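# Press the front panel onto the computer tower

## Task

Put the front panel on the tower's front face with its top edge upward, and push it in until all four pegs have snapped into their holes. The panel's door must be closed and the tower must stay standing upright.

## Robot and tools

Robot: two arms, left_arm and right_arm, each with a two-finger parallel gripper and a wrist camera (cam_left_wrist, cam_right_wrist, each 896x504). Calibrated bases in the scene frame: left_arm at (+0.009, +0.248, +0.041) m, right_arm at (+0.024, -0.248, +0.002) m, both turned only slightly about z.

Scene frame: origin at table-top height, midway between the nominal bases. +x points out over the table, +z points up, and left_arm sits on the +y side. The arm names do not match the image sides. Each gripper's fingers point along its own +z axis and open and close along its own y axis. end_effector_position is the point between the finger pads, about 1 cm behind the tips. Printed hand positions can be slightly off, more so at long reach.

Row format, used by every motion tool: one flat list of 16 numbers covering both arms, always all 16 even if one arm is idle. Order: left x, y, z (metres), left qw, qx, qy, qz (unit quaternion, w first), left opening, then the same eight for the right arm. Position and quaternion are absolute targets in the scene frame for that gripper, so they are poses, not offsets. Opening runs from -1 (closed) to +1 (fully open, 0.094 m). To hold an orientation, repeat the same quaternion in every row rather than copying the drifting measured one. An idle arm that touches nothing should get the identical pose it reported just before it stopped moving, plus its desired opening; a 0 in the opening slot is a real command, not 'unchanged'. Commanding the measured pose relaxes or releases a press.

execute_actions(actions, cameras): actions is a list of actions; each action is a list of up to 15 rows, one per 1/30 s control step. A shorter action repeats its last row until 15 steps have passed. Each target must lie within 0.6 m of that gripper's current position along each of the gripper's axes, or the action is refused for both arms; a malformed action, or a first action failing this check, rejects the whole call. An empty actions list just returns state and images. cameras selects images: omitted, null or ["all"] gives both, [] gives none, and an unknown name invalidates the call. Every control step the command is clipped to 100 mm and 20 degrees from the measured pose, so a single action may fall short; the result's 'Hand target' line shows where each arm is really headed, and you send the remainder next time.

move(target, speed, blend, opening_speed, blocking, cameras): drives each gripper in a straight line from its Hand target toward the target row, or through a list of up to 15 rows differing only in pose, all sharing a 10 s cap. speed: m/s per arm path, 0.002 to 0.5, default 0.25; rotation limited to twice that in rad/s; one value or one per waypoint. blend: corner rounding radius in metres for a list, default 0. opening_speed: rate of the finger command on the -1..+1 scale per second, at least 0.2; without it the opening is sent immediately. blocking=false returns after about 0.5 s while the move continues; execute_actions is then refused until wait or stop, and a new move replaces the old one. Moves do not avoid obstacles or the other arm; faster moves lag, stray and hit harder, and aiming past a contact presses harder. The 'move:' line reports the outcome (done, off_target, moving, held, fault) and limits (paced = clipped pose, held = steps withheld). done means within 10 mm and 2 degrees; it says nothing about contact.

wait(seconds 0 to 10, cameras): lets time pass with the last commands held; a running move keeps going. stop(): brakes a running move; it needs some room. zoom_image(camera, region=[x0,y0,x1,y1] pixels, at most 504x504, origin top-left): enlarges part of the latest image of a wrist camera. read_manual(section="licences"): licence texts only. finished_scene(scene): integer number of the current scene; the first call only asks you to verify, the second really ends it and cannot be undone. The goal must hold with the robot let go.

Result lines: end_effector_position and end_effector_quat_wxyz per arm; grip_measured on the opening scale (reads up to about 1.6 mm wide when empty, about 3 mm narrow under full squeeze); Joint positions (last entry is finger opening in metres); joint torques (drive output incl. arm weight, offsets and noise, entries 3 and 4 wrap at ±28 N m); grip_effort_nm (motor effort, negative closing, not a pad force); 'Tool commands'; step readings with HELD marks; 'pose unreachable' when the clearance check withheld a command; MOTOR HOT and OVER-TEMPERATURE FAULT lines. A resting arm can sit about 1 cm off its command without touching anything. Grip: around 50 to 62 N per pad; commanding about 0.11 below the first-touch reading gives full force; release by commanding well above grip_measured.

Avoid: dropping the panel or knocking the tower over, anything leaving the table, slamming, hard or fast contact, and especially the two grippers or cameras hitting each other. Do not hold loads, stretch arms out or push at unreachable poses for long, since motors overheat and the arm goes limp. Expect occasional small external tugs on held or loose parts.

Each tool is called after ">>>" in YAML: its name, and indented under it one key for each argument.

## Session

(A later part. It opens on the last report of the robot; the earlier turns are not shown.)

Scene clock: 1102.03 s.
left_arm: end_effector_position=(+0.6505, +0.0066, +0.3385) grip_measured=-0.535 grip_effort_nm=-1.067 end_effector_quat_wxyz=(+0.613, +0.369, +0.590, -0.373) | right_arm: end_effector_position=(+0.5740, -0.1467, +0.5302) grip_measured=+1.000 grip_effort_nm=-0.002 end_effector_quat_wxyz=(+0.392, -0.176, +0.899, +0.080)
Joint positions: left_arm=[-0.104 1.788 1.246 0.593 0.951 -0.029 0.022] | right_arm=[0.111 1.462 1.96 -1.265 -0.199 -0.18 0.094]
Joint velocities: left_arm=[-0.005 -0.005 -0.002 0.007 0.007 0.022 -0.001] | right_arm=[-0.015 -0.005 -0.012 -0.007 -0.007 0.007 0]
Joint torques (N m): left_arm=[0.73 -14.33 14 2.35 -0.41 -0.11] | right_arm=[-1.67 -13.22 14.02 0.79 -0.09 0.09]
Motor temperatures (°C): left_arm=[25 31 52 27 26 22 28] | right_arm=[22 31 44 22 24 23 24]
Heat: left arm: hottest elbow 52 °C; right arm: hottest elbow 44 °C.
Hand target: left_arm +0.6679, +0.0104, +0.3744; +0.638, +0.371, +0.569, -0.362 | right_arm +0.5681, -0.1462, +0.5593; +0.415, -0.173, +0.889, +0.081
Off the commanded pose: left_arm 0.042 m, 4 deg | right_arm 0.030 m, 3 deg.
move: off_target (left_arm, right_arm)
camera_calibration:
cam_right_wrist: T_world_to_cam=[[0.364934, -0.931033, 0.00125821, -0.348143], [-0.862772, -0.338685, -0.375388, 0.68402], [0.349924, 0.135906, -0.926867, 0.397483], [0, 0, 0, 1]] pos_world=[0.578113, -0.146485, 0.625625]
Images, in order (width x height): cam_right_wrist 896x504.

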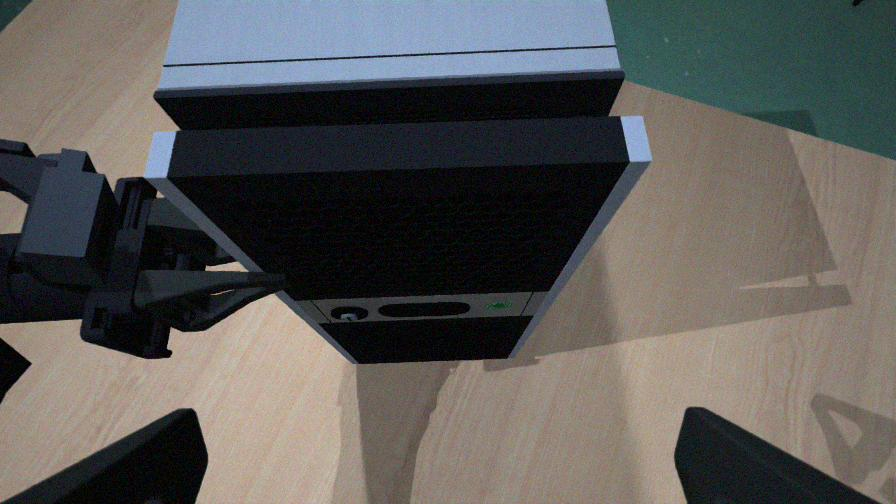

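>>> move:
  target:
    - [0.671,0.009,0.375,0.638,0.371,0.569,-0.362,-0.75,0.45,-0.38,0.45,0.56,-0.177,0.799,0.124,1]
    - [0.671,0.009,0.375,0.638,0.371,0.569,-0.362,-0.75,0.58,-0.40,0.12,0.663,-0.265,0.641,0.281,1]
  blend: 0.05
  cameras: ["cam_right_wrist"]

>>> zoom_image:
  camera: "cam_right_wrist"
  region: [320, 140, 480, 310]

Scene clock: 1114.50 s.
left_arm: end_effector_position=(+0.6506, +0.0066, +0.3385) grip_measured=-0.535 grip_effort_nm=-1.062 end_effector_quat_wxyz=(+0.613, +0.370, +0.590, -0.373) | right_arm: end_effector_position=(+0.5726, -0.3983, +0.1204) grip_measured=+1.000 grip_effort_nm=0.007 end_effector_quat_wxyz=(+0.664, -0.247, +0.644, +0.287)
Joint positions: left_arm=[-0.104 1.788 1.246 0.593 0.951 -0.029 0.022] | right_arm=[-0.575 2.05 0.955 1.296 -1.334 0.237 0.094]
Joint velocities: left_arm=[-0.015 -0.005 -0.012 -0.022 -0.007 -0.022 0.001] | right_arm=[-0.005 0.015 -0.012 0.022 -0.051 0.066 0]
Joint torques (N m): left_arm=[0.79 -14.33 13.9 2.28 -0.42 -0.12] | right_arm=[-0.62 -14.62 8.05 1.4 0.29 0.08]
Motor temperatures (°C): left_arm=[25 31 50 27 26 22 28] | right_arm=[22 31 43 22 24 23 24]
Heat: left arm: hottest elbow 50 °C; right arm: hottest elbow 43 °C.
Hand target: left_arm +0.6679, +0.0103, +0.3745; +0.638, +0.371, +0.569, -0.362 | right_arm +0.5829, -0.3966, +0.1246; +0.668, -0.256, +0.638, +0.286
Off the commanded pose: left_arm 0.042 m, 4 deg | right_arm 0.008 m, 2 deg.
move: off_target (left_arm)
camera_calibration:
cam_right_wrist: T_world_to_cam=[[0.6875, -0.724623, -0.0476027, -0.677973], [-0.307056, -0.23067, -0.923314, 0.234472], [0.658074, 0.649394, -0.381085, 0.0147753], [0, 0, 0, 1]] pos_world=[0.528379, -0.446784, 0.189848]
Images, in order (width x height): cam_right_wrist 896x504.

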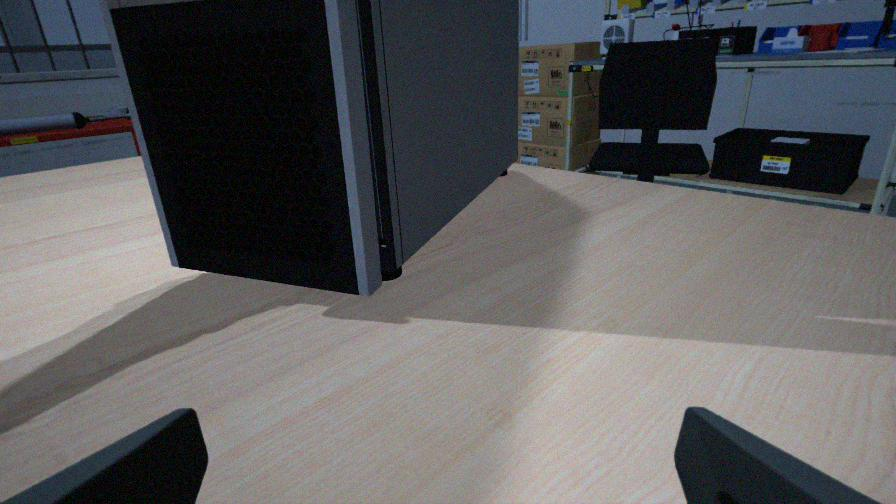

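Scaled by 2.965 from the camera's 896x504 image, which has a finer 1280x720 frame.

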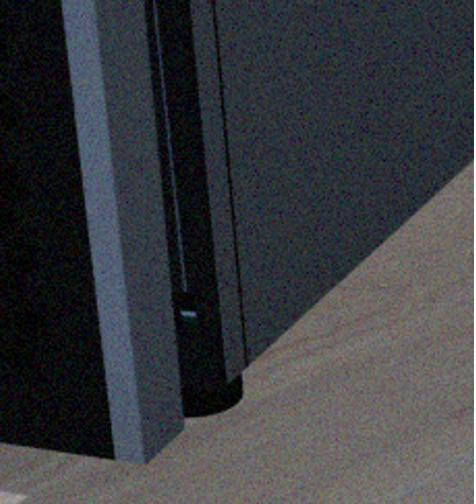

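>>> move:
  target:
    - [0.635,-0.004,0.376,0.645,0.3645,0.5656,-0.362,-0.75,0.58,-0.40,0.12,0.663,-0.265,0.641,0.281,1]
    - [0.680,0.015,0.3735,0.645,0.3645,0.5656,-0.362,-0.75,0.58,-0.40,0.12,0.663,-0.265,0.641,0.281,1]
  speed: 0.05
  cameras: ["cam_right_wrist"]

>>> zoom_image:
  camera: "cam_right_wrist"
  region: [320, 140, 480, 310]

Scene clock: 1138.63 s.
left_arm: end_effector_position=(+0.6524, +0.0075, +0.3383) grip_measured=-0.535 grip_effort_nm=-1.072 end_effector_quat_wxyz=(+0.616, +0.369, +0.585, -0.377) | right_arm: end_effector_position=(+0.5719, -0.3971, +0.1150) grip_measured=+1.000 grip_effort_nm=-0.012 end_effector_quat_wxyz=(+0.659, -0.253, +0.647, +0.288)
Joint positions: left_arm=[-0.101 1.8 1.251 0.624 0.96 -0.048 0.022] | right_arm=[-0.575 2.05 0.956 1.25 -1.347 0.192 0.094]
Joint velocities: left_arm=[0.005 -0.015 0.002 -0.017 0.051 0.022 -0.001] | right_arm=[-0.024 -0.015 -0.012 0.027 -0.037 -0.022 0]
Joint torques (N m): left_arm=[1.14 -13.51 14.35 2.55 -0.88 -0.17] | right_arm=[-0.91 -15.44 7.9 0.53 0.04 -0.19]
Motor temperatures (°C): left_arm=[25 31 49 27 26 22 28] | right_arm=[22 31 39 22 24 23 24]
Heat: left arm: hottest elbow 49 °C; right arm: hottest elbow 39 °C.
Hand target: left_arm +0.6758, +0.0169, +0.3732; +0.645, +0.364, +0.566, -0.362 | right_arm +0.5798, -0.3997, +0.1200; +0.663, -0.265, +0.641, +0.281
Off the commanded pose: left_arm 0.045 m, 4 deg | right_arm 0.010 m, 2 deg.
move: off_target (left_arm)
camera_calibration:
cam_right_wrist: T_world_to_cam=[[0.695549, -0.716996, -0.046136, -0.678607], [-0.311662, -0.243235, -0.918533, 0.226685], [0.647363, 0.653264, -0.392642, 0.0213084], [0, 0, 0, 1]] pos_world=[0.528859, -0.445341, 0.185276]
Images, in order (width x height): cam_right_wrist 896x504.

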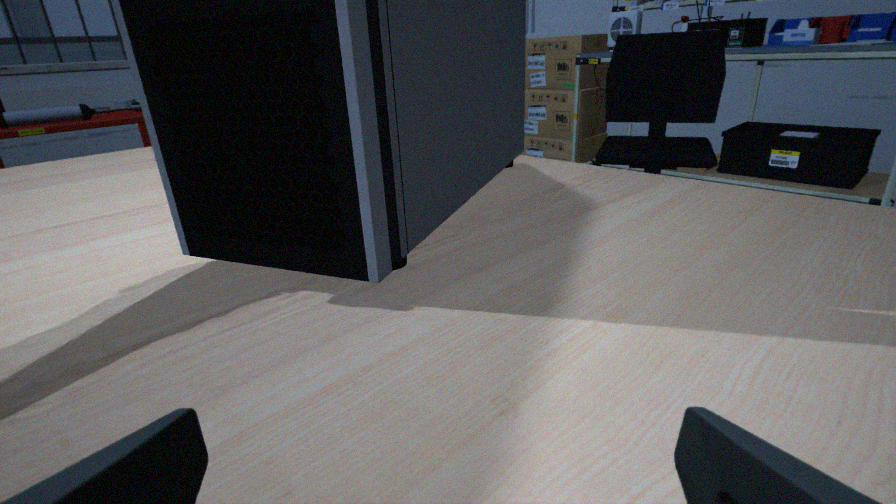

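Scaled by 2.965 from the camera's 896x504 image, which has a finer 1280x720 frame.

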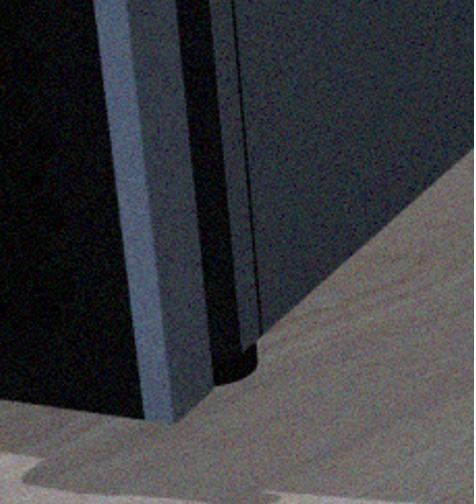

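>>> move:
  target:
    - [0.680,0.015,0.3735,0.645,0.3645,0.5656,-0.362,-0.75,0.45,-0.38,0.45,0.56,-0.177,0.799,0.124,1]
    - [0.680,0.015,0.3735,0.645,0.3645,0.5656,-0.362,-0.75,0.569,-0.146,0.56,0.415,-0.173,0.890,0.081,1]
  blend: 0.05
  cameras: ["cam_right_wrist"]

>>> zoom_image:
  camera: "cam_right_wrist"
  region: [120, 50, 620, 200]

Scene clock: 1148.40 s.
left_arm: end_effector_position=(+0.6524, +0.0074, +0.3382) grip_measured=-0.535 grip_effort_nm=-1.072 end_effector_quat_wxyz=(+0.616, +0.369, +0.585, -0.377) | right_arm: end_effector_position=(+0.5638, -0.1515, +0.5349) grip_measured=+1.000 grip_effort_nm=-0.002 end_effector_quat_wxyz=(+0.395, -0.185, +0.897, +0.072)
Joint positions: left_arm=[-0.101 1.8 1.251 0.624 0.961 -0.048 0.022] | right_arm=[0.107 1.436 1.944 -1.27 -0.193 -0.205 0.094]
Joint velocities: left_arm=[-0.005 -0.005 -0.002 -0.027 -0.022 -0.007 0] | right_arm=[-0.015 0.005 -0.012 -0.022 -0.022 -0.007 0]
Joint torques (N m): left_arm=[1.44 -13.1 14.35 2.54 -0.91 -0.17] | right_arm=[-1.2 -10.87 14.08 0.99 0.07 0.08]
Motor temperatures (°C): left_arm=[25 31 51 27 26 22 28] | right_arm=[22 31 39 22 24 23 24]
Heat: left arm: hottest elbow 51 °C; right arm: hottest elbow 39 °C.
Hand target: left_arm +0.6758, +0.0166, +0.3730; +0.645, +0.364, +0.566, -0.362 | right_arm +0.5650, -0.1494, +0.5551; +0.411, -0.181, +0.891, +0.072
Off the commanded pose: left_arm 0.045 m, 4 deg | right_arm 0.026 m, 3 deg.
move: off_target (left_arm, right_arm)
camera_calibration:
cam_right_wrist: T_world_to_cam=[[0.372566, -0.927673, 0.0248342, -0.365245], [-0.855191, -0.353601, -0.378966, 0.670732], [0.360338, 0.119952, -0.925077, 0.396864], [0, 0, 0, 1]] pos_world=[0.566676, -0.149261, 0.630385]
Images, in order (width x height): cam_right_wrist 896x504.

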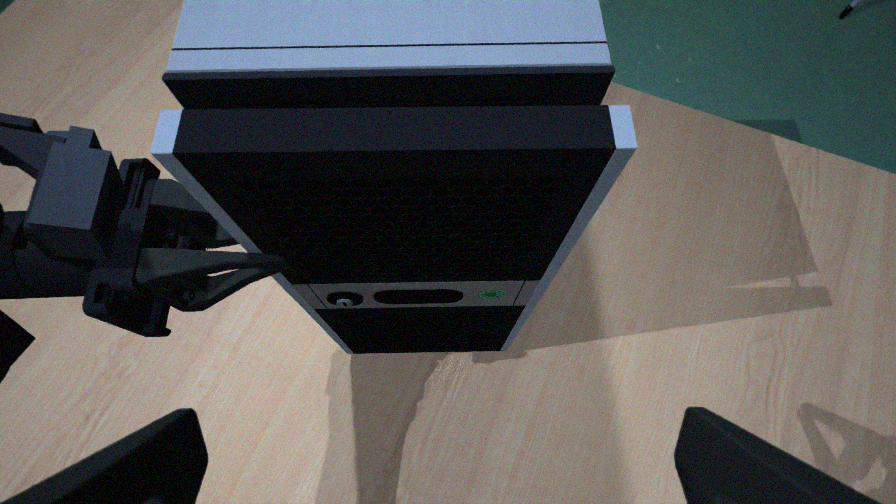

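Scaled by 1.008 from the camera's 896x504 image, which has a finer 1280x720 frame.

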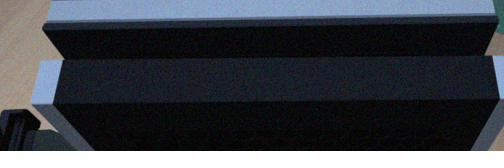

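>>> move:
  target:
    - [0.635,0.001,0.375,0.645,0.364,0.566,-0.361,-0.75,0.569,-0.146,0.56,0.415,-0.173,0.890,0.081,1]
    - [0.680,0.020,0.372,0.645,0.364,0.566,-0.361,-0.75,0.569,-0.146,0.56,0.415,-0.173,0.890,0.081,1]
  speed: 0.05
  cameras: ["cam_right_wrist"]

>>> zoom_image:
  camera: "cam_right_wrist"
  region: [140, 50, 640, 180]

Scene clock: 1163.70 s.
left_arm: end_effector_position=(+0.6588, +0.0137, +0.3374) grip_measured=-0.535 grip_effort_nm=-1.077 end_effector_quat_wxyz=(+0.620, +0.364, +0.586, -0.374) | right_arm: end_effector_position=(+0.5664, -0.1508, +0.5390) grip_measured=+1.000 grip_effort_nm=-0.007 end_effector_quat_wxyz=(+0.398, -0.174, +0.898, +0.077)
Joint positions: left_arm=[-0.091 1.811 1.26 0.636 0.956 -0.056 0.022] | right_arm=[0.107 1.444 1.961 -1.271 -0.195 -0.181 0.094]
Joint velocities: left_arm=[-0.005 0.015 -0.012 -0.002 0.007 0.007 0] | right_arm=[-0.005 -0.005 0.002 0.022 0.022 0.007 0]
Joint torques (N m): left_arm=[1.08 -14.51 13.59 2.21 -0.49 -0.11] | right_arm=[-0.85 -10.93 14.08 1.07 -0.22 0.05]
Motor temperatures (°C): left_arm=[25 32 52 27 26 22 28] | right_arm=[22 32 42 22 24 23 24]
Heat: left arm: hottest elbow 52 °C; right arm: hottest elbow 42 °C.
Hand target: left_arm +0.6768, +0.0214, +0.3715; +0.645, +0.364, +0.566, -0.361 | right_arm +0.5683, -0.1461, +0.5596; +0.415, -0.173, +0.889, +0.081
Off the commanded pose: left_arm 0.041 m, 4 deg | right_arm 0.022 m, 2 deg.
move: off_target (left_arm, right_arm)
camera_calibration:
cam_right_wrist: T_world_to_cam=[[0.358273, -0.933588, 0.00729629, -0.349072], [-0.860086, -0.333086, -0.386401, 0.684607], [0.36317, 0.132161, -0.922302, 0.398397], [0, 0, 0, 1]] pos_world=[0.569199, -0.150509, 0.634522]
Images, in order (width x height): cam_right_wrist 896x504.

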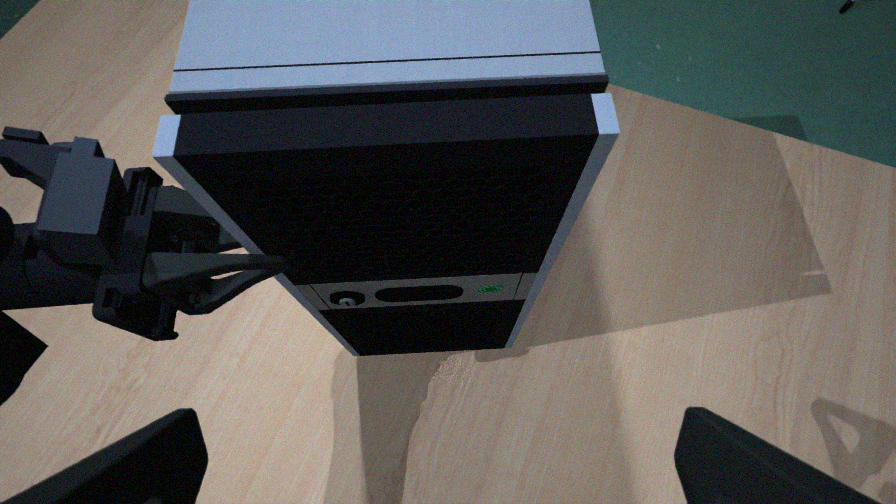

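Scaled by 1.008 from the camera's 896x504 image, which has a finer 1280x720 frame.

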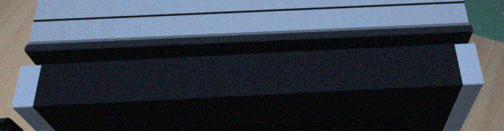

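>>> move:
  target:
    - [0.698,0.028,0.372,0.645,0.364,0.566,-0.361,-0.75,0.569,-0.146,0.56,0.415,-0.173,0.890,0.081,1]
  speed: 0.03
  cameras: ["cam_right_wrist"]

Scene clock: 1168.33 s.
left_arm: end_effector_position=(+0.6593, +0.0146, +0.3376) grip_measured=-0.535 grip_effort_nm=-1.062 end_effector_quat_wxyz=(+0.613, +0.374, +0.579, -0.386) | right_arm: end_effector_position=(+0.5664, -0.1508, +0.5392) grip_measured=+1.000 grip_effort_nm=-0.007 end_effector_quat_wxyz=(+0.398, -0.174, +0.897, +0.077)
Joint positions: left_arm=[-0.084 1.824 1.278 0.636 1 -0.065 0.022] | right_arm=[0.107 1.444 1.961 -1.271 -0.195 -0.181 0.094]
Joint velocities: left_arm=[-0.005 -0.005 0.012 0.007 -0.022 -0.007 -0.001] | right_arm=[0.005 -0.005 0.012 0.012 -0.051 -0.037 0]
Joint torques (N m): left_arm=[2.08 -13.22 15.79 1.88 -1.62 -0.11] | right_arm=[-0.73 -11.28 14.04 1.17 -0.22 0.08]
Motor temperatures (°C): left_arm=[25 31 53 27 26 22 28] | right_arm=[22 32 42 22 24 23 24]
Heat: left arm: hottest elbow 53 °C; right arm: hottest elbow 42 °C.
Hand target: left_arm +0.6916, +0.0307, +0.3717; +0.646, +0.364, +0.566, -0.361 | right_arm +0.5683, -0.1462, +0.5596; +0.415, -0.173, +0.889, +0.081
Off the commanded pose: left_arm 0.053 m, 5 deg | right_arm 0.022 m, 2 deg.
move: off_target (left_arm, right_arm)
camera_calibration:
cam_right_wrist: T_world_to_cam=[[0.35827, -0.933589, 0.00739021, -0.34912], [-0.85994, -0.333068, -0.386741, 0.684778], [0.363519, 0.132203, -0.922159, 0.39831], [0, 0, 0, 1]] pos_world=[0.569154, -0.150515, 0.634717]
Images, in order (width x height): cam_right_wrist 896x504.

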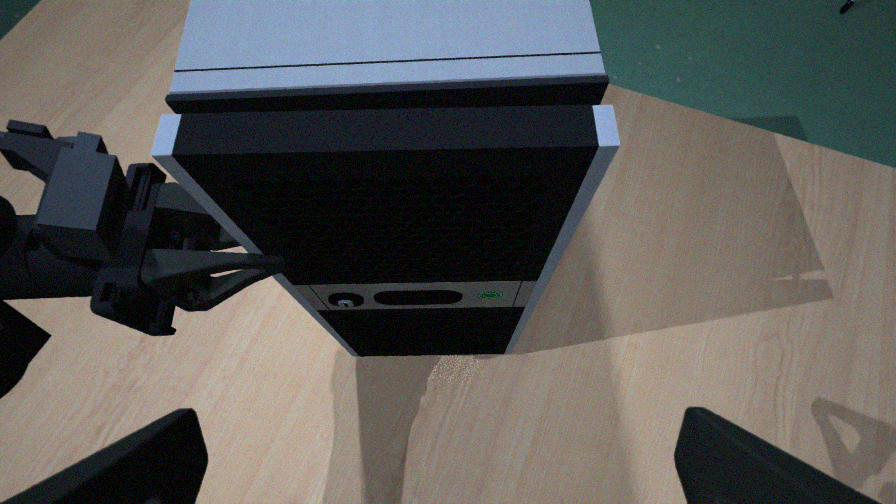

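>>> move:
  target:
    - [0.682,0.021,0.372,0.645,0.364,0.566,-0.361,-0.75,0.45,-0.33,0.40,0.692,-0.145,0.692,0.145,-1]
    - [0.682,0.021,0.372,0.645,0.364,0.566,-0.361,-0.75,0.63,-0.200,0.25,0.692,-0.145,0.692,0.145,-1]
  blend: 0.04
  cameras: ["cam_right_wrist"]

Scene clock: 1183.53 s.
left_arm: end_effector_position=(+0.6595, +0.0144, +0.3374) grip_measured=-0.535 grip_effort_nm=-1.057 end_effector_quat_wxyz=(+0.613, +0.373, +0.580, -0.386) | right_arm: end_effector_position=(+0.6168, -0.2022, +0.2282) grip_measured=-0.987 grip_effort_nm=-0.681 end_effector_quat_wxyz=(+0.676, -0.136, +0.709, +0.146)
Joint positions: left_arm=[-0.084 1.825 1.278 0.636 0.999 -0.066 0.022] | right_arm=[-0.059 1.578 0.789 0.74 -0.451 0.002 0.001]
Joint velocities: left_arm=[-0.005 -0.015 0.002 0.007 0.051 0.037 -0.001] | right_arm=[-0.005 -0.005 -0.012 -0.007 -0.007 0.022 0.001]
Joint torques (N m): left_arm=[0.56 -15.15 12.79 2.24 -2.25 -0.04] | right_arm=[-0.67 -11.93 11.93 2.14 0.12 0.06]
Motor temperatures (°C): left_arm=[25 32 55 27 27 22 28] | right_arm=[22 31 43 22 24 23 24]
Heat: left arm: hottest elbow 55 °C; right arm: hottest elbow 43 °C.
Hand target: left_arm +0.6787, +0.0223, +0.3716; +0.645, +0.364, +0.566, -0.362 | right_arm +0.6296, -0.1991, +0.2502; +0.693, -0.138, +0.692, +0.147
Off the commanded pose: left_arm 0.042 m, 5 deg | right_arm 0.026 m, 3 deg.
move: off_target (left_arm, right_arm)
camera_calibration:
cam_right_wrist: T_world_to_cam=[[0.375294, -0.92647, -0.0284092, -0.413774], [-0.439147, -0.150731, -0.885681, 0.481933], [0.816275, 0.344867, -0.463425, -0.241006], [0, 0, 0, 1]] pos_world=[0.563654, -0.227592, 0.303396]
Images, in order (width x height): cam_right_wrist 896x504.

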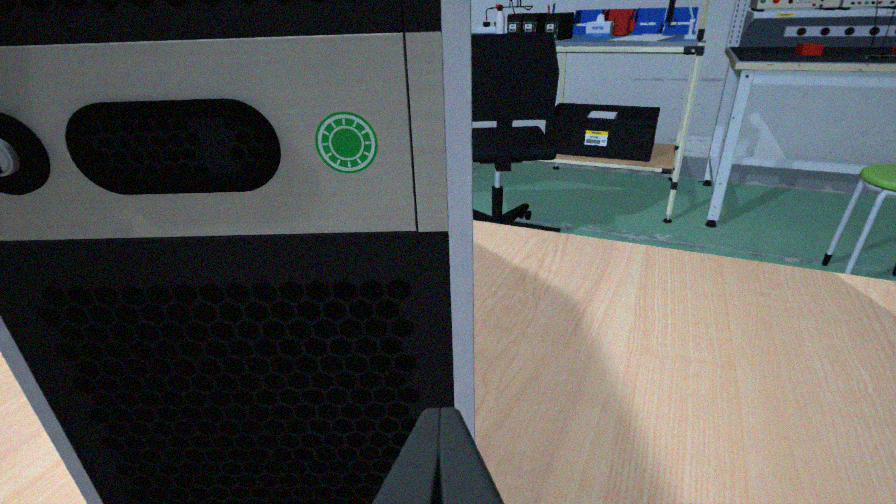

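>>> move:
  target:
    - [0.682,0.021,0.372,0.645,0.364,0.566,-0.361,-0.75,0.705,-0.170,0.25,0.692,-0.145,0.692,0.145,-1]
    - [0.682,0.021,0.372,0.645,0.364,0.566,-0.361,-0.75,0.735,-0.157,0.25,0.692,-0.145,0.692,0.145,-1]
  speed: 0.05
  cameras: ["cam_right_wrist"]

Scene clock: 1193.03 s.
left_arm: end_effector_position=(+0.6610, +0.0129, +0.3383) grip_measured=-0.535 grip_effort_nm=-1.062 end_effector_quat_wxyz=(+0.616, +0.370, +0.581, -0.382) | right_arm: end_effector_position=(+0.7123, -0.1724, +0.2362) grip_measured=-0.987 grip_effort_nm=-0.681 end_effector_quat_wxyz=(+0.683, -0.138, +0.703, +0.143)
Joint positions: left_arm=[-0.088 1.823 1.278 0.636 0.982 -0.063 0.022] | right_arm=[0.007 1.773 1.072 0.671 -0.381 0.002 0.001]
Joint velocities: left_arm=[-0.005 -0.005 -0.022 0.007 0.051 0.007 0.001] | right_arm=[-0.005 0.005 0.017 -0.002 0.051 -0.022 0]
Joint torques (N m): left_arm=[1.03 -15.56 12.88 2.24 -1.54 -0.05] | right_arm=[0.62 -13.04 15.05 0.79 0.36 -0.08]
Motor temperatures (°C): left_arm=[25 32 55 27 28 22 28] | right_arm=[22 32 43 22 24 23 25]
Heat: left arm: hottest elbow 55 °C; right arm: hottest elbow 43 °C.
Hand target: left_arm +0.6791, +0.0225, +0.3719; +0.646, +0.364, +0.566, -0.361 | right_arm +0.7324, -0.1572, +0.2506; +0.692, -0.145, +0.692, +0.145
Off the commanded pose: left_arm 0.040 m, 4 deg | right_arm 0.031 m, 2 deg.
move: off_target (left_arm, right_arm)
camera_calibration:
cam_right_wrist: T_world_to_cam=[[0.372604, -0.927806, -0.0185085, -0.422366], [-0.42274, -0.151948, -0.893422, 0.525385], [0.82611, 0.340716, -0.448838, -0.336714], [0, 0, 0, 1]] pos_world=[0.657639, -0.197318, 0.310443]
Images, in order (width x height): cam_right_wrist 896x504.

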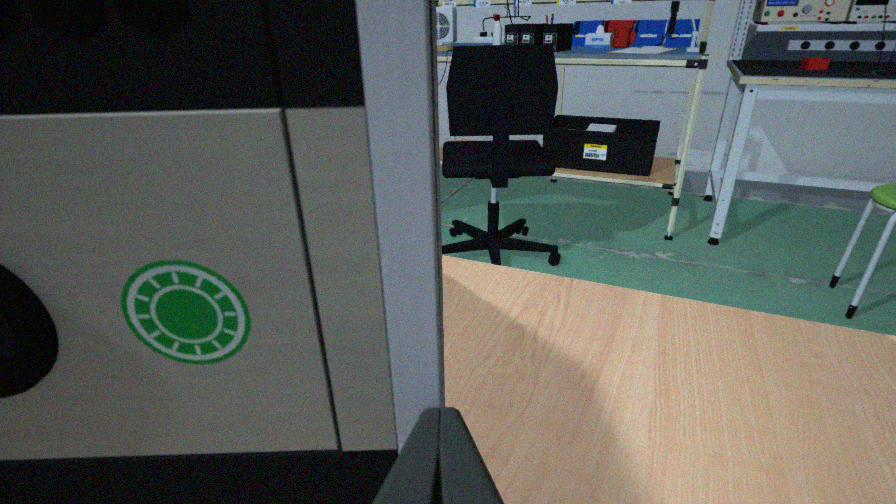

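>>> move:
  target:
    - [0.682,0.021,0.372,0.645,0.364,0.566,-0.361,-0.75,0.775,-0.138,0.25,0.692,-0.145,0.692,0.145,-1]
  speed: 0.05
  cameras: ["cam_right_wrist"]

Scene clock: 1198.33 s.
left_arm: end_effector_position=(+0.6652, +0.0139, +0.3379) grip_measured=-0.534 grip_effort_nm=-1.057 end_effector_quat_wxyz=(+0.621, +0.362, +0.586, -0.374) | right_arm: end_effector_position=(+0.7253, -0.1691, +0.2368) grip_measured=-0.987 grip_effort_nm=-0.686 end_effector_quat_wxyz=(+0.680, -0.136, +0.706, +0.142)
Joint positions: left_arm=[-0.09 1.824 1.278 0.634 0.953 -0.061 0.022] | right_arm=[0.014 1.796 1.114 0.646 -0.37 0.002 0.001]
Joint velocities: left_arm=[-0.034 -0.034 -0.017 0.022 0.051 -0.022 0.001] | right_arm=[-0.005 -0.005 -0.007 -0.017 -0.007 -0.037 0]
Joint torques (N m): left_arm=[1.2 -15.38 13.03 2.25 -0.2 -0.07] | right_arm=[2.14 -10.7 20.51 0.73 1.21 -0.05]
Motor temperatures (°C): left_arm=[25 32 55 27 28 22 28] | right_arm=[22 32 43 22 24 23 25]
Heat: left arm: hottest elbow 55 °C; right arm: hottest elbow 43 °C.
Hand target: left_arm +0.6792, +0.0220, +0.3717; +0.645, +0.364, +0.566, -0.361 | right_arm +0.7619, -0.1385, +0.2499; +0.692, -0.144, +0.692, +0.145
Off the commanded pose: left_arm 0.039 m, 4 deg | right_arm 0.060 m, 2 deg.
move: off_target (left_arm, right_arm)
camera_calibration:
cam_right_wrist: T_world_to_cam=[[0.368224, -0.92951, -0.0205625, -0.420813], [-0.429548, -0.150467, -0.89042, 0.53639], [0.82456, 0.336707, -0.454674, -0.346411], [0, 0, 0, 1]] pos_world=[0.670995, -0.193802, 0.311456]
Images, in order (width x height): cam_right_wrist 896x504.

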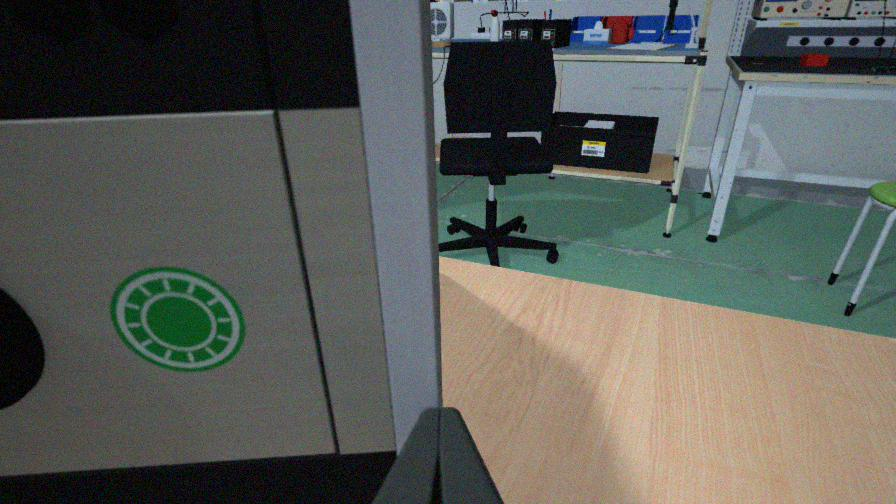

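>>> move:
  target:
    - [0.676,0.019,0.372,0.645,0.364,0.566,-0.361,-0.36,0.755,-0.147,0.25,0.692,-0.145,0.692,0.145,-1]
  opening_speed: 0.3
  cameras: ["cam_left_wrist"]

Scene clock: 1205.37 s.
left_arm: end_effector_position=(+0.6622, +0.0123, +0.3382) grip_measured=-0.364 grip_effort_nm=0.139 end_effector_quat_wxyz=(+0.618, +0.367, +0.583, -0.379) | right_arm: end_effector_position=(+0.7252, -0.1690, +0.2368) grip_measured=-0.987 grip_effort_nm=-0.691 end_effector_quat_wxyz=(+0.680, -0.136, +0.706, +0.142)
Joint positions: left_arm=[-0.091 1.823 1.278 0.634 0.971 -0.062 0.03] | right_arm=[0.013 1.796 1.114 0.646 -0.372 0.002 0.001]
Joint velocities: left_arm=[-0.005 -0.005 -0.007 -0.002 0.022 -0.007 0] | right_arm=[-0.005 -0.005 -0.007 -0.022 0.022 0.066 0]
Joint torques (N m): left_arm=[0.85 -16.21 11.77 2.43 -1.26 -0.08] | right_arm=[0.85 -12.75 16.7 1.24 0.71 -0.07]
Motor temperatures (°C): left_arm=[25 32 55 27 27 22 28] | right_arm=[22 32 46 22 24 23 25]
Heat: left arm: hottest elbow 55 °C; right arm: hottest elbow 46 °C.
Hand target: left_arm +0.6741, +0.0197, +0.3717; +0.645, +0.364, +0.566, -0.361 | right_arm +0.7502, -0.1471, +0.2500; +0.692, -0.145, +0.692, +0.145
Off the commanded pose: left_arm 0.037 m, 4 deg | right_arm 0.039 m, 2 deg.
move: off_target (left_arm, right_arm)
camera_calibration:
cam_left_wrist: T_world_to_cam=[[-0.895088, -0.445315, -0.0226195, 0.606968], [-0.149345, 0.34721, -0.925819, 0.447344], [0.420135, -0.825312, -0.377289, -0.0528129], [0, 0, 0, 1]] pos_world=[0.632287, 0.0713828, 0.407963]
Images, in order (width x height): cam_left_wrist 896x504.

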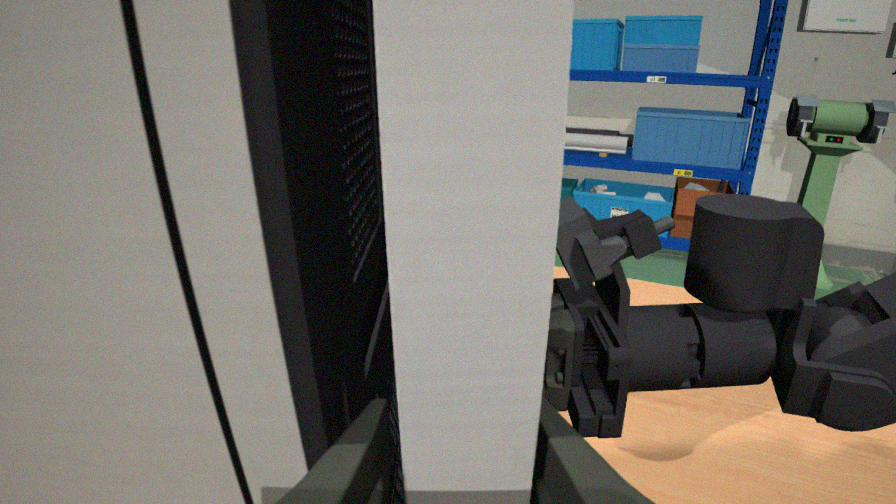

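>>> move:
  target:
    - [0.670,0.034,0.372,0.645,0.366,0.568,-0.361,-0.36,0.755,-0.147,0.25,0.692,-0.145,0.692,0.145,-1]
    - [0.642,0.105,0.372,0.645,0.366,0.568,-0.361,-0.36,0.755,-0.147,0.25,0.692,-0.145,0.692,0.145,-1]
  speed: 0.04

Scene clock: 1213.17 s.
left_arm: end_effector_position=(+0.6452, +0.1015, +0.3599) grip_measured=-0.362 grip_effort_nm=0.061 end_effector_quat_wxyz=(+0.637, +0.363, +0.574, -0.364) | right_arm: end_effector_position=(+0.7252, -0.1692, +0.2368) grip_measured=-0.987 grip_effort_nm=-0.686 end_effector_quat_wxyz=(+0.680, -0.136, +0.706, +0.142)
Joint positions: left_arm=[0.059 1.749 1.204 0.711 1.086 -0.103 0.03] | right_arm=[0.013 1.796 1.114 0.646 -0.372 0.002 0.001]
Joint velocities: left_arm=[-0.005 -0.015 -0.002 -0.012 -0.066 -0.007 0.001] | right_arm=[-0.005 -0.015 -0.012 0.012 -0.066 -0.081 0]
Joint torques (N m): left_arm=[0.73 -15.85 8.21 2.15 -0.03 -0.11] | right_arm=[0.67 -12.63 16.75 1.35 0.65 -0.06]
Motor temperatures (°C): left_arm=[25 32 53 27 27 22 28] | right_arm=[22 31 46 22 24 23 25]
Heat: left arm: hottest elbow 53 °C; right arm: hottest elbow 46 °C.
Hand target: left_arm +0.6414, +0.1046, +0.3725; +0.644, +0.365, +0.567, -0.361 | right_arm +0.7502, -0.1471, +0.2500; +0.692, -0.145, +0.692, +0.145
Off the commanded pose: left_arm 0.013 m, 1 deg | right_arm 0.039 m, 2 deg.
move: off_target (left_arm, right_arm)
camera_calibration:
cam_left_wrist: T_world_to_cam=[[-0.878778, -0.473894, -0.0563318, 0.636482], [-0.120542, 0.334627, -0.934609, 0.419773], [0.461756, -0.814524, -0.351188, -0.00121059], [0, 0, 0, 1]] pos_world=[0.610486, 0.160171, 0.427753]
cam_right_wrist: T_world_to_cam=[[0.369287, -0.929087, -0.0206147, -0.421498], [-0.429376, -0.150909, -0.890428, 0.536162], [0.824174, 0.337675, -0.454657, -0.345902], [0, 0, 0, 1]] pos_world=[0.670953, -0.193894, 0.311458]

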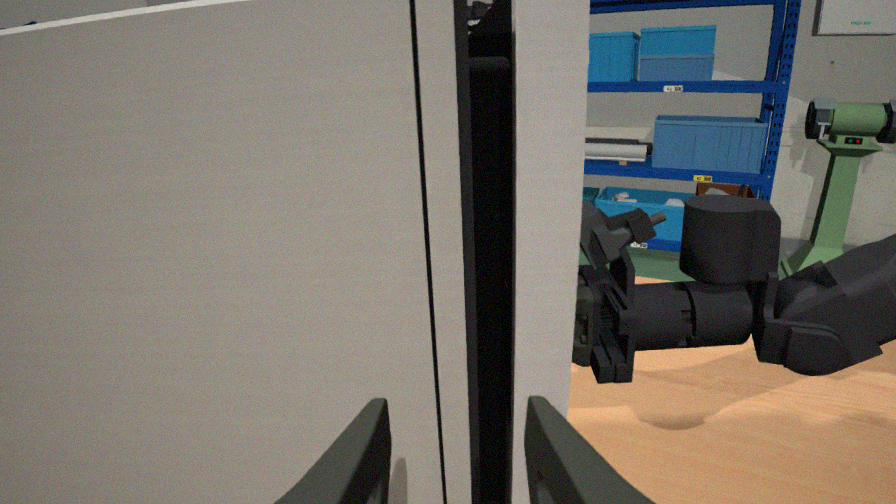

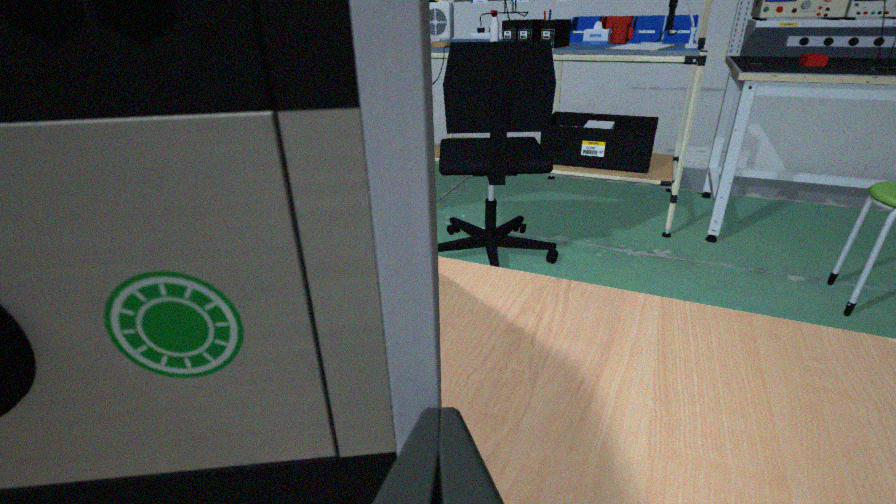

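>>> move:
  target:
    - [0.56,0.14,0.372,0.645,0.366,0.568,-0.361,-1,0.755,-0.147,0.25,0.692,-0.145,0.692,0.145,-1]
    - [0.46,0.06,0.33,0.692,-0.145,0.692,0.145,-1,0.755,-0.147,0.25,0.692,-0.145,0.692,0.145,-1]
    - [0.60,-0.024,0.265,0.692,-0.145,0.692,0.145,-1,0.755,-0.147,0.25,0.692,-0.145,0.692,0.145,-1]
  cameras: ["cam_left_wrist"]
  blend: 0.02

Scene clock: 1226.40 s.
left_arm: end_effector_position=(+0.5859, -0.0174, +0.2601) grip_measured=-0.988 grip_effort_nm=-0.657 end_effector_quat_wxyz=(+0.683, -0.128, +0.702, +0.158) | right_arm: end_effector_position=(+0.7252, -0.1692, +0.2368) grip_measured=-0.987 grip_effort_nm=-0.691 end_effector_quat_wxyz=(+0.680, -0.136, +0.706, +0.142)
Joint positions: left_arm=[-0.623 1.813 1.076 0.701 -1.08 0.015 0.001] | right_arm=[0.013 1.796 1.114 0.646 -0.372 0.002 0.001]
Joint velocities: left_arm=[-0.005 -0.015 -0.007 0.002 0.022 -0.022 0] | right_arm=[-0.005 0.005 -0.002 0.007 0.022 -0.037 0]
Joint torques (N m): left_arm=[0.79 -12.04 10.4 2.15 0.01 -0.04] | right_arm=[1.44 -13.16 16.69 1.26 0.69 -0.1]
Motor temperatures (°C): left_arm=[25 32 51 27 26 22 27] | right_arm=[22 31 46 22 24 23 25]
Heat: left arm: hottest elbow 51 °C; right arm: hottest elbow 46 °C.
Hand target: left_arm +0.5977, -0.0223, +0.2653; +0.689, -0.138, +0.695, +0.151 | right_arm +0.7502, -0.1471, +0.2500; +0.692, -0.145, +0.692, +0.145
Off the commanded pose: left_arm 0.016 m, 3 deg | right_arm 0.039 m, 2 deg.
move: off_target (left_arm, right_arm)
camera_calibration:
cam_left_wrist: T_world_to_cam=[[0.397478, -0.915775, -0.0580266, -0.232587], [-0.42321, -0.126844, -0.897108, 0.518688], [0.814189, 0.381138, -0.437983, -0.268831], [0, 0, 0, 1]] pos_world=[0.530842, -0.0447433, 0.33408]
Images, in order (width x height): cam_left_wrist 896x504.

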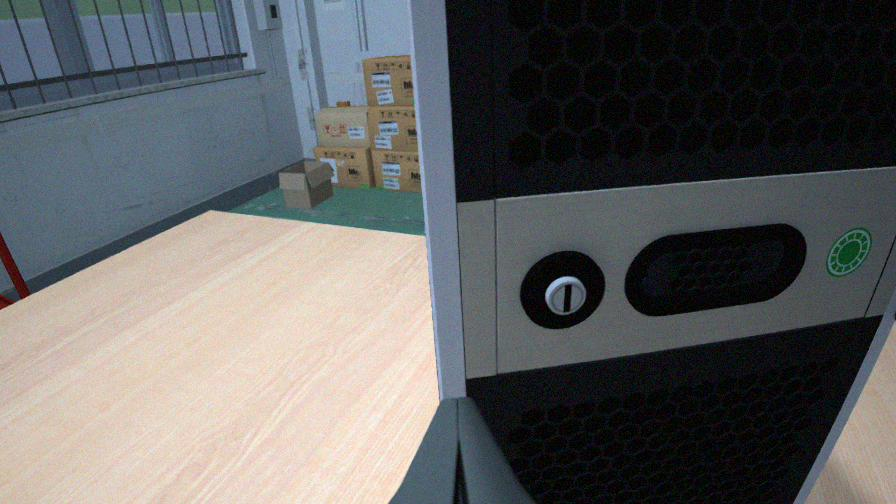

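>>> move:
  target:
    - [0.66,0.003,0.255,0.692,-0.145,0.692,0.145,-1,0.755,-0.147,0.25,0.692,-0.145,0.692,0.145,-1]
    - [0.715,0.027,0.25,0.692,-0.145,0.692,0.145,-1,0.775,-0.138,0.25,0.692,-0.145,0.692,0.145,-1]
  cameras: ["cam_left_wrist"]
  speed: 0.05

Scene clock: 1233.83 s.
left_arm: end_effector_position=(+0.6647, -0.0020, +0.2503) grip_measured=-0.988 grip_effort_nm=-0.657 end_effector_quat_wxyz=(+0.691, -0.122, +0.700, +0.135) | right_arm: end_effector_position=(+0.7346, -0.1698, +0.2366) grip_measured=-0.987 grip_effort_nm=-0.686 end_effector_quat_wxyz=(+0.681, -0.133, +0.706, +0.139)
Joint positions: left_arm=[-0.512 1.935 1.228 0.692 -0.926 0.008 0.001] | right_arm=[0.014 1.815 1.141 0.637 -0.363 0.002 0.001]
Joint velocities: left_arm=[-0.024 -0.005 0.012 -0.012 -0.066 0.037 -0.001] | right_arm=[-0.005 0.005 0.022 0.002 0.037 0.007 -0.001]
Joint torques (N m): left_arm=[6.01 -11.4 13.87 1.33 1.17 -0.09] | right_arm=[2.32 -11.81 19.47 0.73 0.87 -0.08]
Motor temperatures (°C): left_arm=[25 31 50 27 26 22 27] | right_arm=[22 31 47 22 24 23 25]
Heat: left arm: hottest elbow 50 °C; right arm: hottest elbow 47 °C.
Hand target: left_arm +0.7065, +0.0315, +0.2490; +0.692, -0.146, +0.692, +0.144 | right_arm +0.7663, -0.1382, +0.2497; +0.692, -0.145, +0.692, +0.145
Off the commanded pose: left_arm 0.058 m, 3 deg | right_arm 0.053 m, 3 deg.
move: off_target (left_arm, right_arm)
camera_calibration:
cam_left_wrist: T_world_to_cam=[[0.358527, -0.932988, -0.0314815, -0.231194], [-0.412906, -0.128245, -0.901699, 0.539575], [0.837238, 0.336282, -0.431216, -0.360293], [0, 0, 0, 1]] pos_world=[0.607333, -0.0253432, 0.323892]
Images, in order (width x height): cam_left_wrist 896x504.

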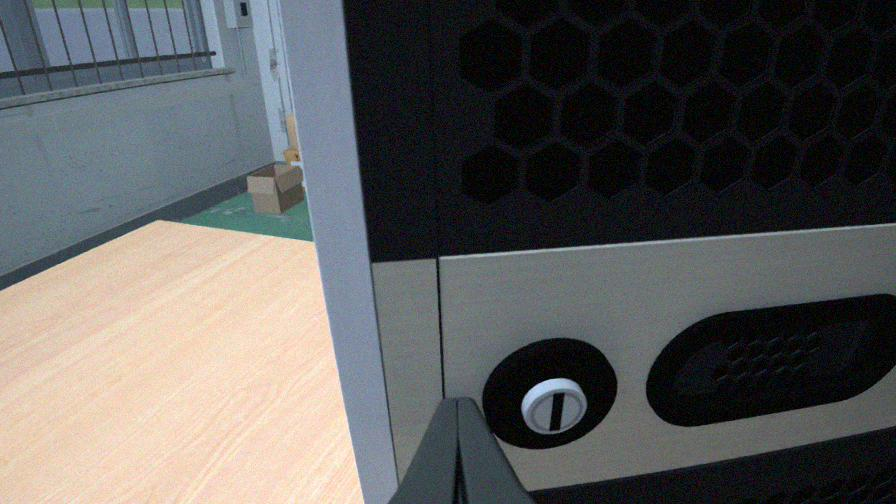

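>>> move:
  target:
    - [0.742,0.039,0.25,0.692,-0.145,0.692,0.145,-1,0.803,-0.126,0.25,0.692,-0.145,0.692,0.145,-1]
  cameras: ["cam_left_wrist","cam_right_wrist"]
  speed: 0.05

Scene clock: 1246.40 s.
left_arm: end_effector_position=(+0.6886, -0.0067, +0.2505) grip_measured=-0.988 grip_effort_nm=-0.652 end_effector_quat_wxyz=(+0.693, -0.112, +0.702, +0.124) | right_arm: end_effector_position=(+0.7648, -0.1716, +0.2376) grip_measured=-0.987 grip_effort_nm=-0.686 end_effector_quat_wxyz=(+0.682, -0.126, +0.708, +0.132)
Joint positions: left_arm=[-0.492 1.973 1.293 0.665 -0.877 0.008 0.001] | right_arm=[0.016 1.874 1.237 0.601 -0.34 0.002 0.001]
Joint velocities: left_arm=[-0.005 -0.005 0.002 -0.017 -0.007 0.007 -0.001] | right_arm=[-0.015 0.005 -0.002 -0.017 -0.007 0.022 0]
Joint torques (N m): left_arm=[7.41 -12.51 13.76 1.47 0.55 -0.06] | right_arm=[3.37 -12.51 19.23 0.91 0.58 -0.03]
Motor temperatures (°C): left_arm=[25 31 50 27 27 22 27] | right_arm=[22 32 48 22 24 23 25]
Heat: left arm: hottest elbow 50 °C; right arm: hottest elbow 48 °C.
Hand target: left_arm +0.7314, +0.0432, +0.2494; +0.692, -0.145, +0.692, +0.145 | right_arm +0.7926, -0.1266, +0.2502; +0.692, -0.145, +0.692, +0.145
Off the commanded pose: left_arm 0.070 m, 5 deg | right_arm 0.061 m, 3 deg.
move: off_target (left_arm, right_arm)
camera_calibration:
cam_left_wrist: T_world_to_cam=[[0.331331, -0.943017, -0.0306538, -0.225725], [-0.416685, -0.117099, -0.901478, 0.551573], [0.846519, 0.31146, -0.431739, -0.385065], [0, 0, 0, 1]] pos_world=[0.630586, -0.0283412, 0.324064]
cam_right_wrist: T_world_to_cam=[[0.341868, -0.939548, -0.0194048, -0.419477], [-0.43327, -0.139261, -0.89044, 0.558431], [0.833908, 0.312821, -0.454687, -0.389046], [0, 0, 0, 1]] pos_world=[0.709786, -0.194649, 0.312216]

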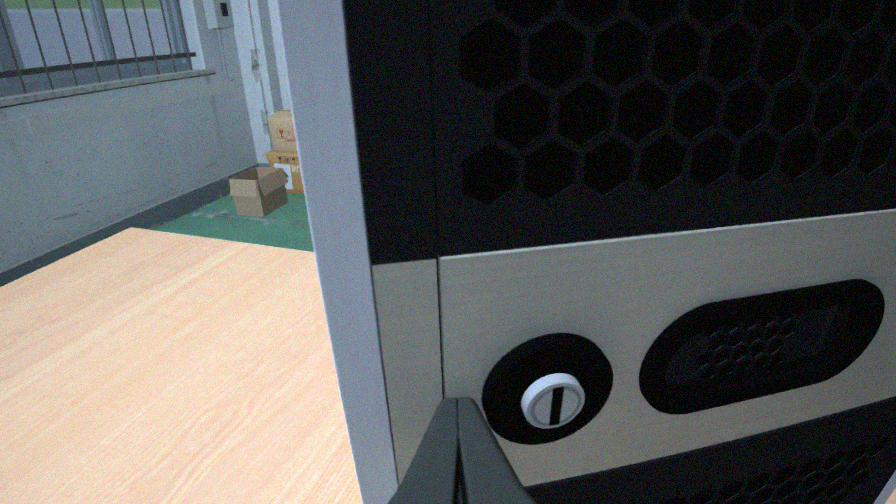

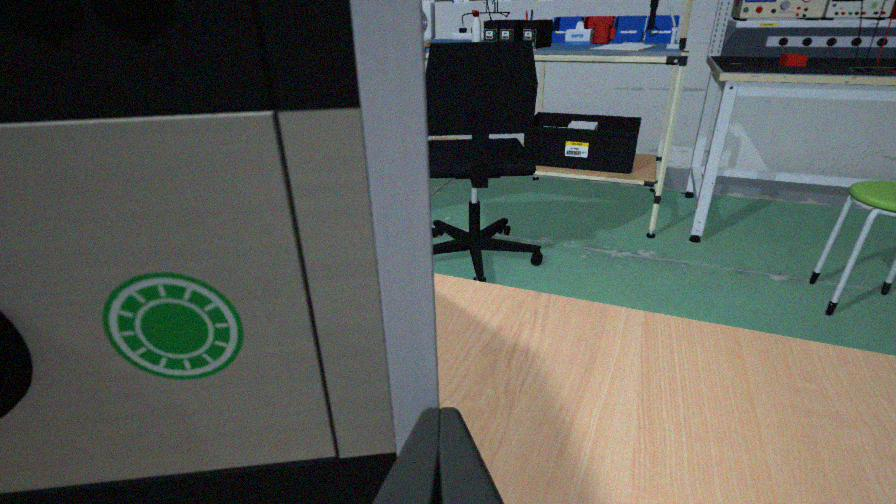

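>>> move:
  target:
    - [0.66,0.0,0.25,0.692,-0.145,0.692,0.145,-1,0.73,-0.165,0.25,0.692,-0.145,0.692,0.145,-1]
    - [0.58,-0.03,0.25,0.692,-0.145,0.692,0.145,-1,0.63,-0.20,0.25,0.692,-0.145,0.692,0.145,-1]
    - [0.52,0.03,0.30,0.692,-0.145,0.692,0.145,-1,0.57,-0.20,0.54,0.415,-0.173,0.890,0.081,-1]
  cameras: ["cam_right_wrist"]
  blend: 0.02

Scene clock: 1255.57 s.
left_arm: end_effector_position=(+0.5198, +0.0238, +0.2966) grip_measured=-0.989 grip_effort_nm=-0.647 end_effector_quat_wxyz=(+0.692, -0.141, +0.693, +0.146) | right_arm: end_effector_position=(+0.5686, -0.2065, +0.5141) grip_measured=-0.987 grip_effort_nm=-0.676 end_effector_quat_wxyz=(+0.394, -0.165, +0.900, +0.084)
Joint positions: left_arm=[-0.642 1.59 0.87 0.718 -1.1 0.007 0.001] | right_arm=[-0.026 1.417 1.865 -1.231 -0.295 -0.254 0.001]
Joint velocities: left_arm=[-0.005 0.005 -0.017 -0.002 0.007 -0.095 -0.002] | right_arm=[-0.005 -0.005 -0.002 0.012 -0.007 -0.022 -0.001]
Joint torques (N m): left_arm=[0.5 -11.81 7.36 1.55 0.09 0.01] | right_arm=[-0.32 -11.34 14.39 0.9 -0.03 -0.2]
Motor temperatures (°C): left_arm=[25 31 50 27 26 22 27] | right_arm=[22 32 48 22 24 23 25]
Heat: left arm: hottest elbow 50 °C; right arm: hottest elbow 48 °C.
Hand target: left_arm +0.5200, +0.0282, +0.3017; +0.692, -0.144, +0.692, +0.146 | right_arm +0.5678, -0.2004, +0.5386; +0.414, -0.178, +0.889, +0.078
Off the commanded pose: left_arm 0.007 m, 1 deg | right_arm 0.027 m, 3 deg.
move: off_target (right_arm)
camera_calibration:
cam_right_wrist: T_world_to_cam=[[0.347814, -0.937465, -0.0135559, -0.385848], [-0.868347, -0.31665, -0.381715, 0.664012], [0.353553, 0.144537, -0.92418, 0.390922], [0, 0, 0, 1]] pos_world=[0.572585, -0.207963, 0.609515]
Images, in order (width x height): cam_right_wrist 896x504.

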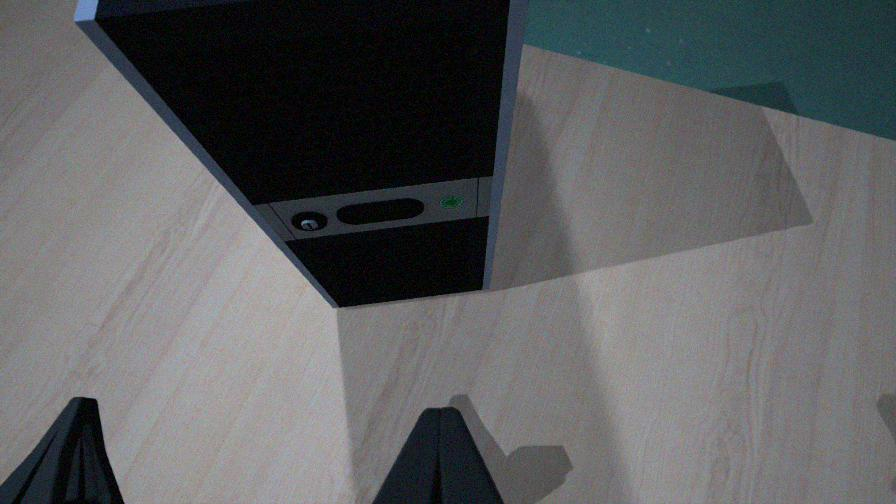

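>>> move:
  target: [0.52,0.03,0.30,0.692,-0.145,0.692,0.145,-1,0.64,-0.17,0.57,0.415,-0.173,0.890,0.081,-1]
  cameras: ["cam_right_wrist"]

>>> zoom_image:
  camera: "cam_right_wrist"
  region: [40, 0, 540, 200]

Scene clock: 1264.63 s.
left_arm: end_effector_position=(+0.5198, +0.0255, +0.2946) grip_measured=-0.989 grip_effort_nm=-0.652 end_effector_quat_wxyz=(+0.691, -0.139, +0.694, +0.148) | right_arm: end_effector_position=(+0.6415, -0.1742, +0.5508) grip_measured=-0.987 grip_effort_nm=-0.676 end_effector_quat_wxyz=(+0.400, -0.174, +0.896, +0.081)
Joint positions: left_arm=[-0.639 1.59 0.866 0.718 -1.097 0.007 0.001] | right_arm=[0.04 1.681 2.281 -1.36 -0.251 -0.225 0.001]
Joint velocities: left_arm=[-0.005 -0.005 -0.007 -0.012 -0.022 0.066 -0.001] | right_arm=[-0.005 0.005 -0.007 -0.012 0.022 -0.007 0]
Joint torques (N m): left_arm=[0.67 -11.99 7.23 1.59 0.08 -0.05] | right_arm=[-0.97 -14.45 13.5 0.83 0.03 0.08]
Motor temperatures (°C): left_arm=[25 31 48 27 26 22 27] | right_arm=[22 31 49 22 24 23 25]
Heat: left arm: hottest elbow 48 °C; right arm: hottest elbow 49 °C.
Hand target: left_arm +0.5199, +0.0299, +0.3000; +0.692, -0.145, +0.692, +0.145 | right_arm +0.6399, -0.1704, +0.5704; +0.416, -0.172, +0.889, +0.081
Off the commanded pose: left_arm 0.007 m, 1 deg | right_arm 0.020 m, 2 deg.
move: off_target (right_arm)
camera_calibration:
cam_right_wrist: T_world_to_cam=[[0.361492, -0.932374, 0.00186116, -0.396717], [-0.85787, -0.333386, -0.39104, 0.747074], [0.365216, 0.139761, -0.920372, 0.383999], [0, 0, 0, 1]] pos_world=[0.64406, -0.174492, 0.646295]
Images, in order (width x height): cam_right_wrist 896x504.

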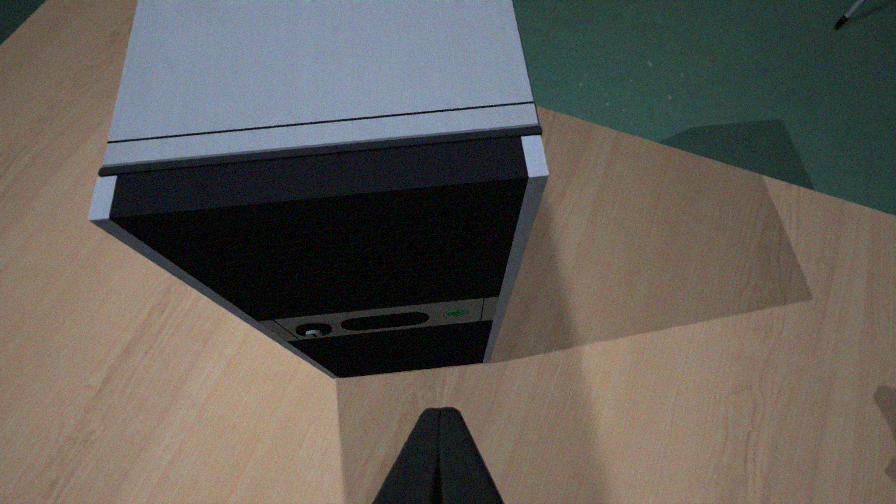

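Scaled by 1.008 from the camera's 896x504 image, which has a finer 1280x720 frame.

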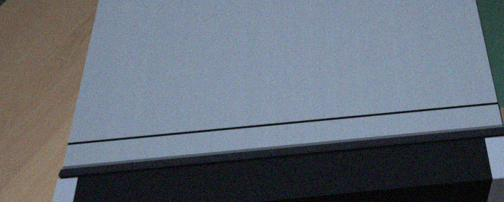

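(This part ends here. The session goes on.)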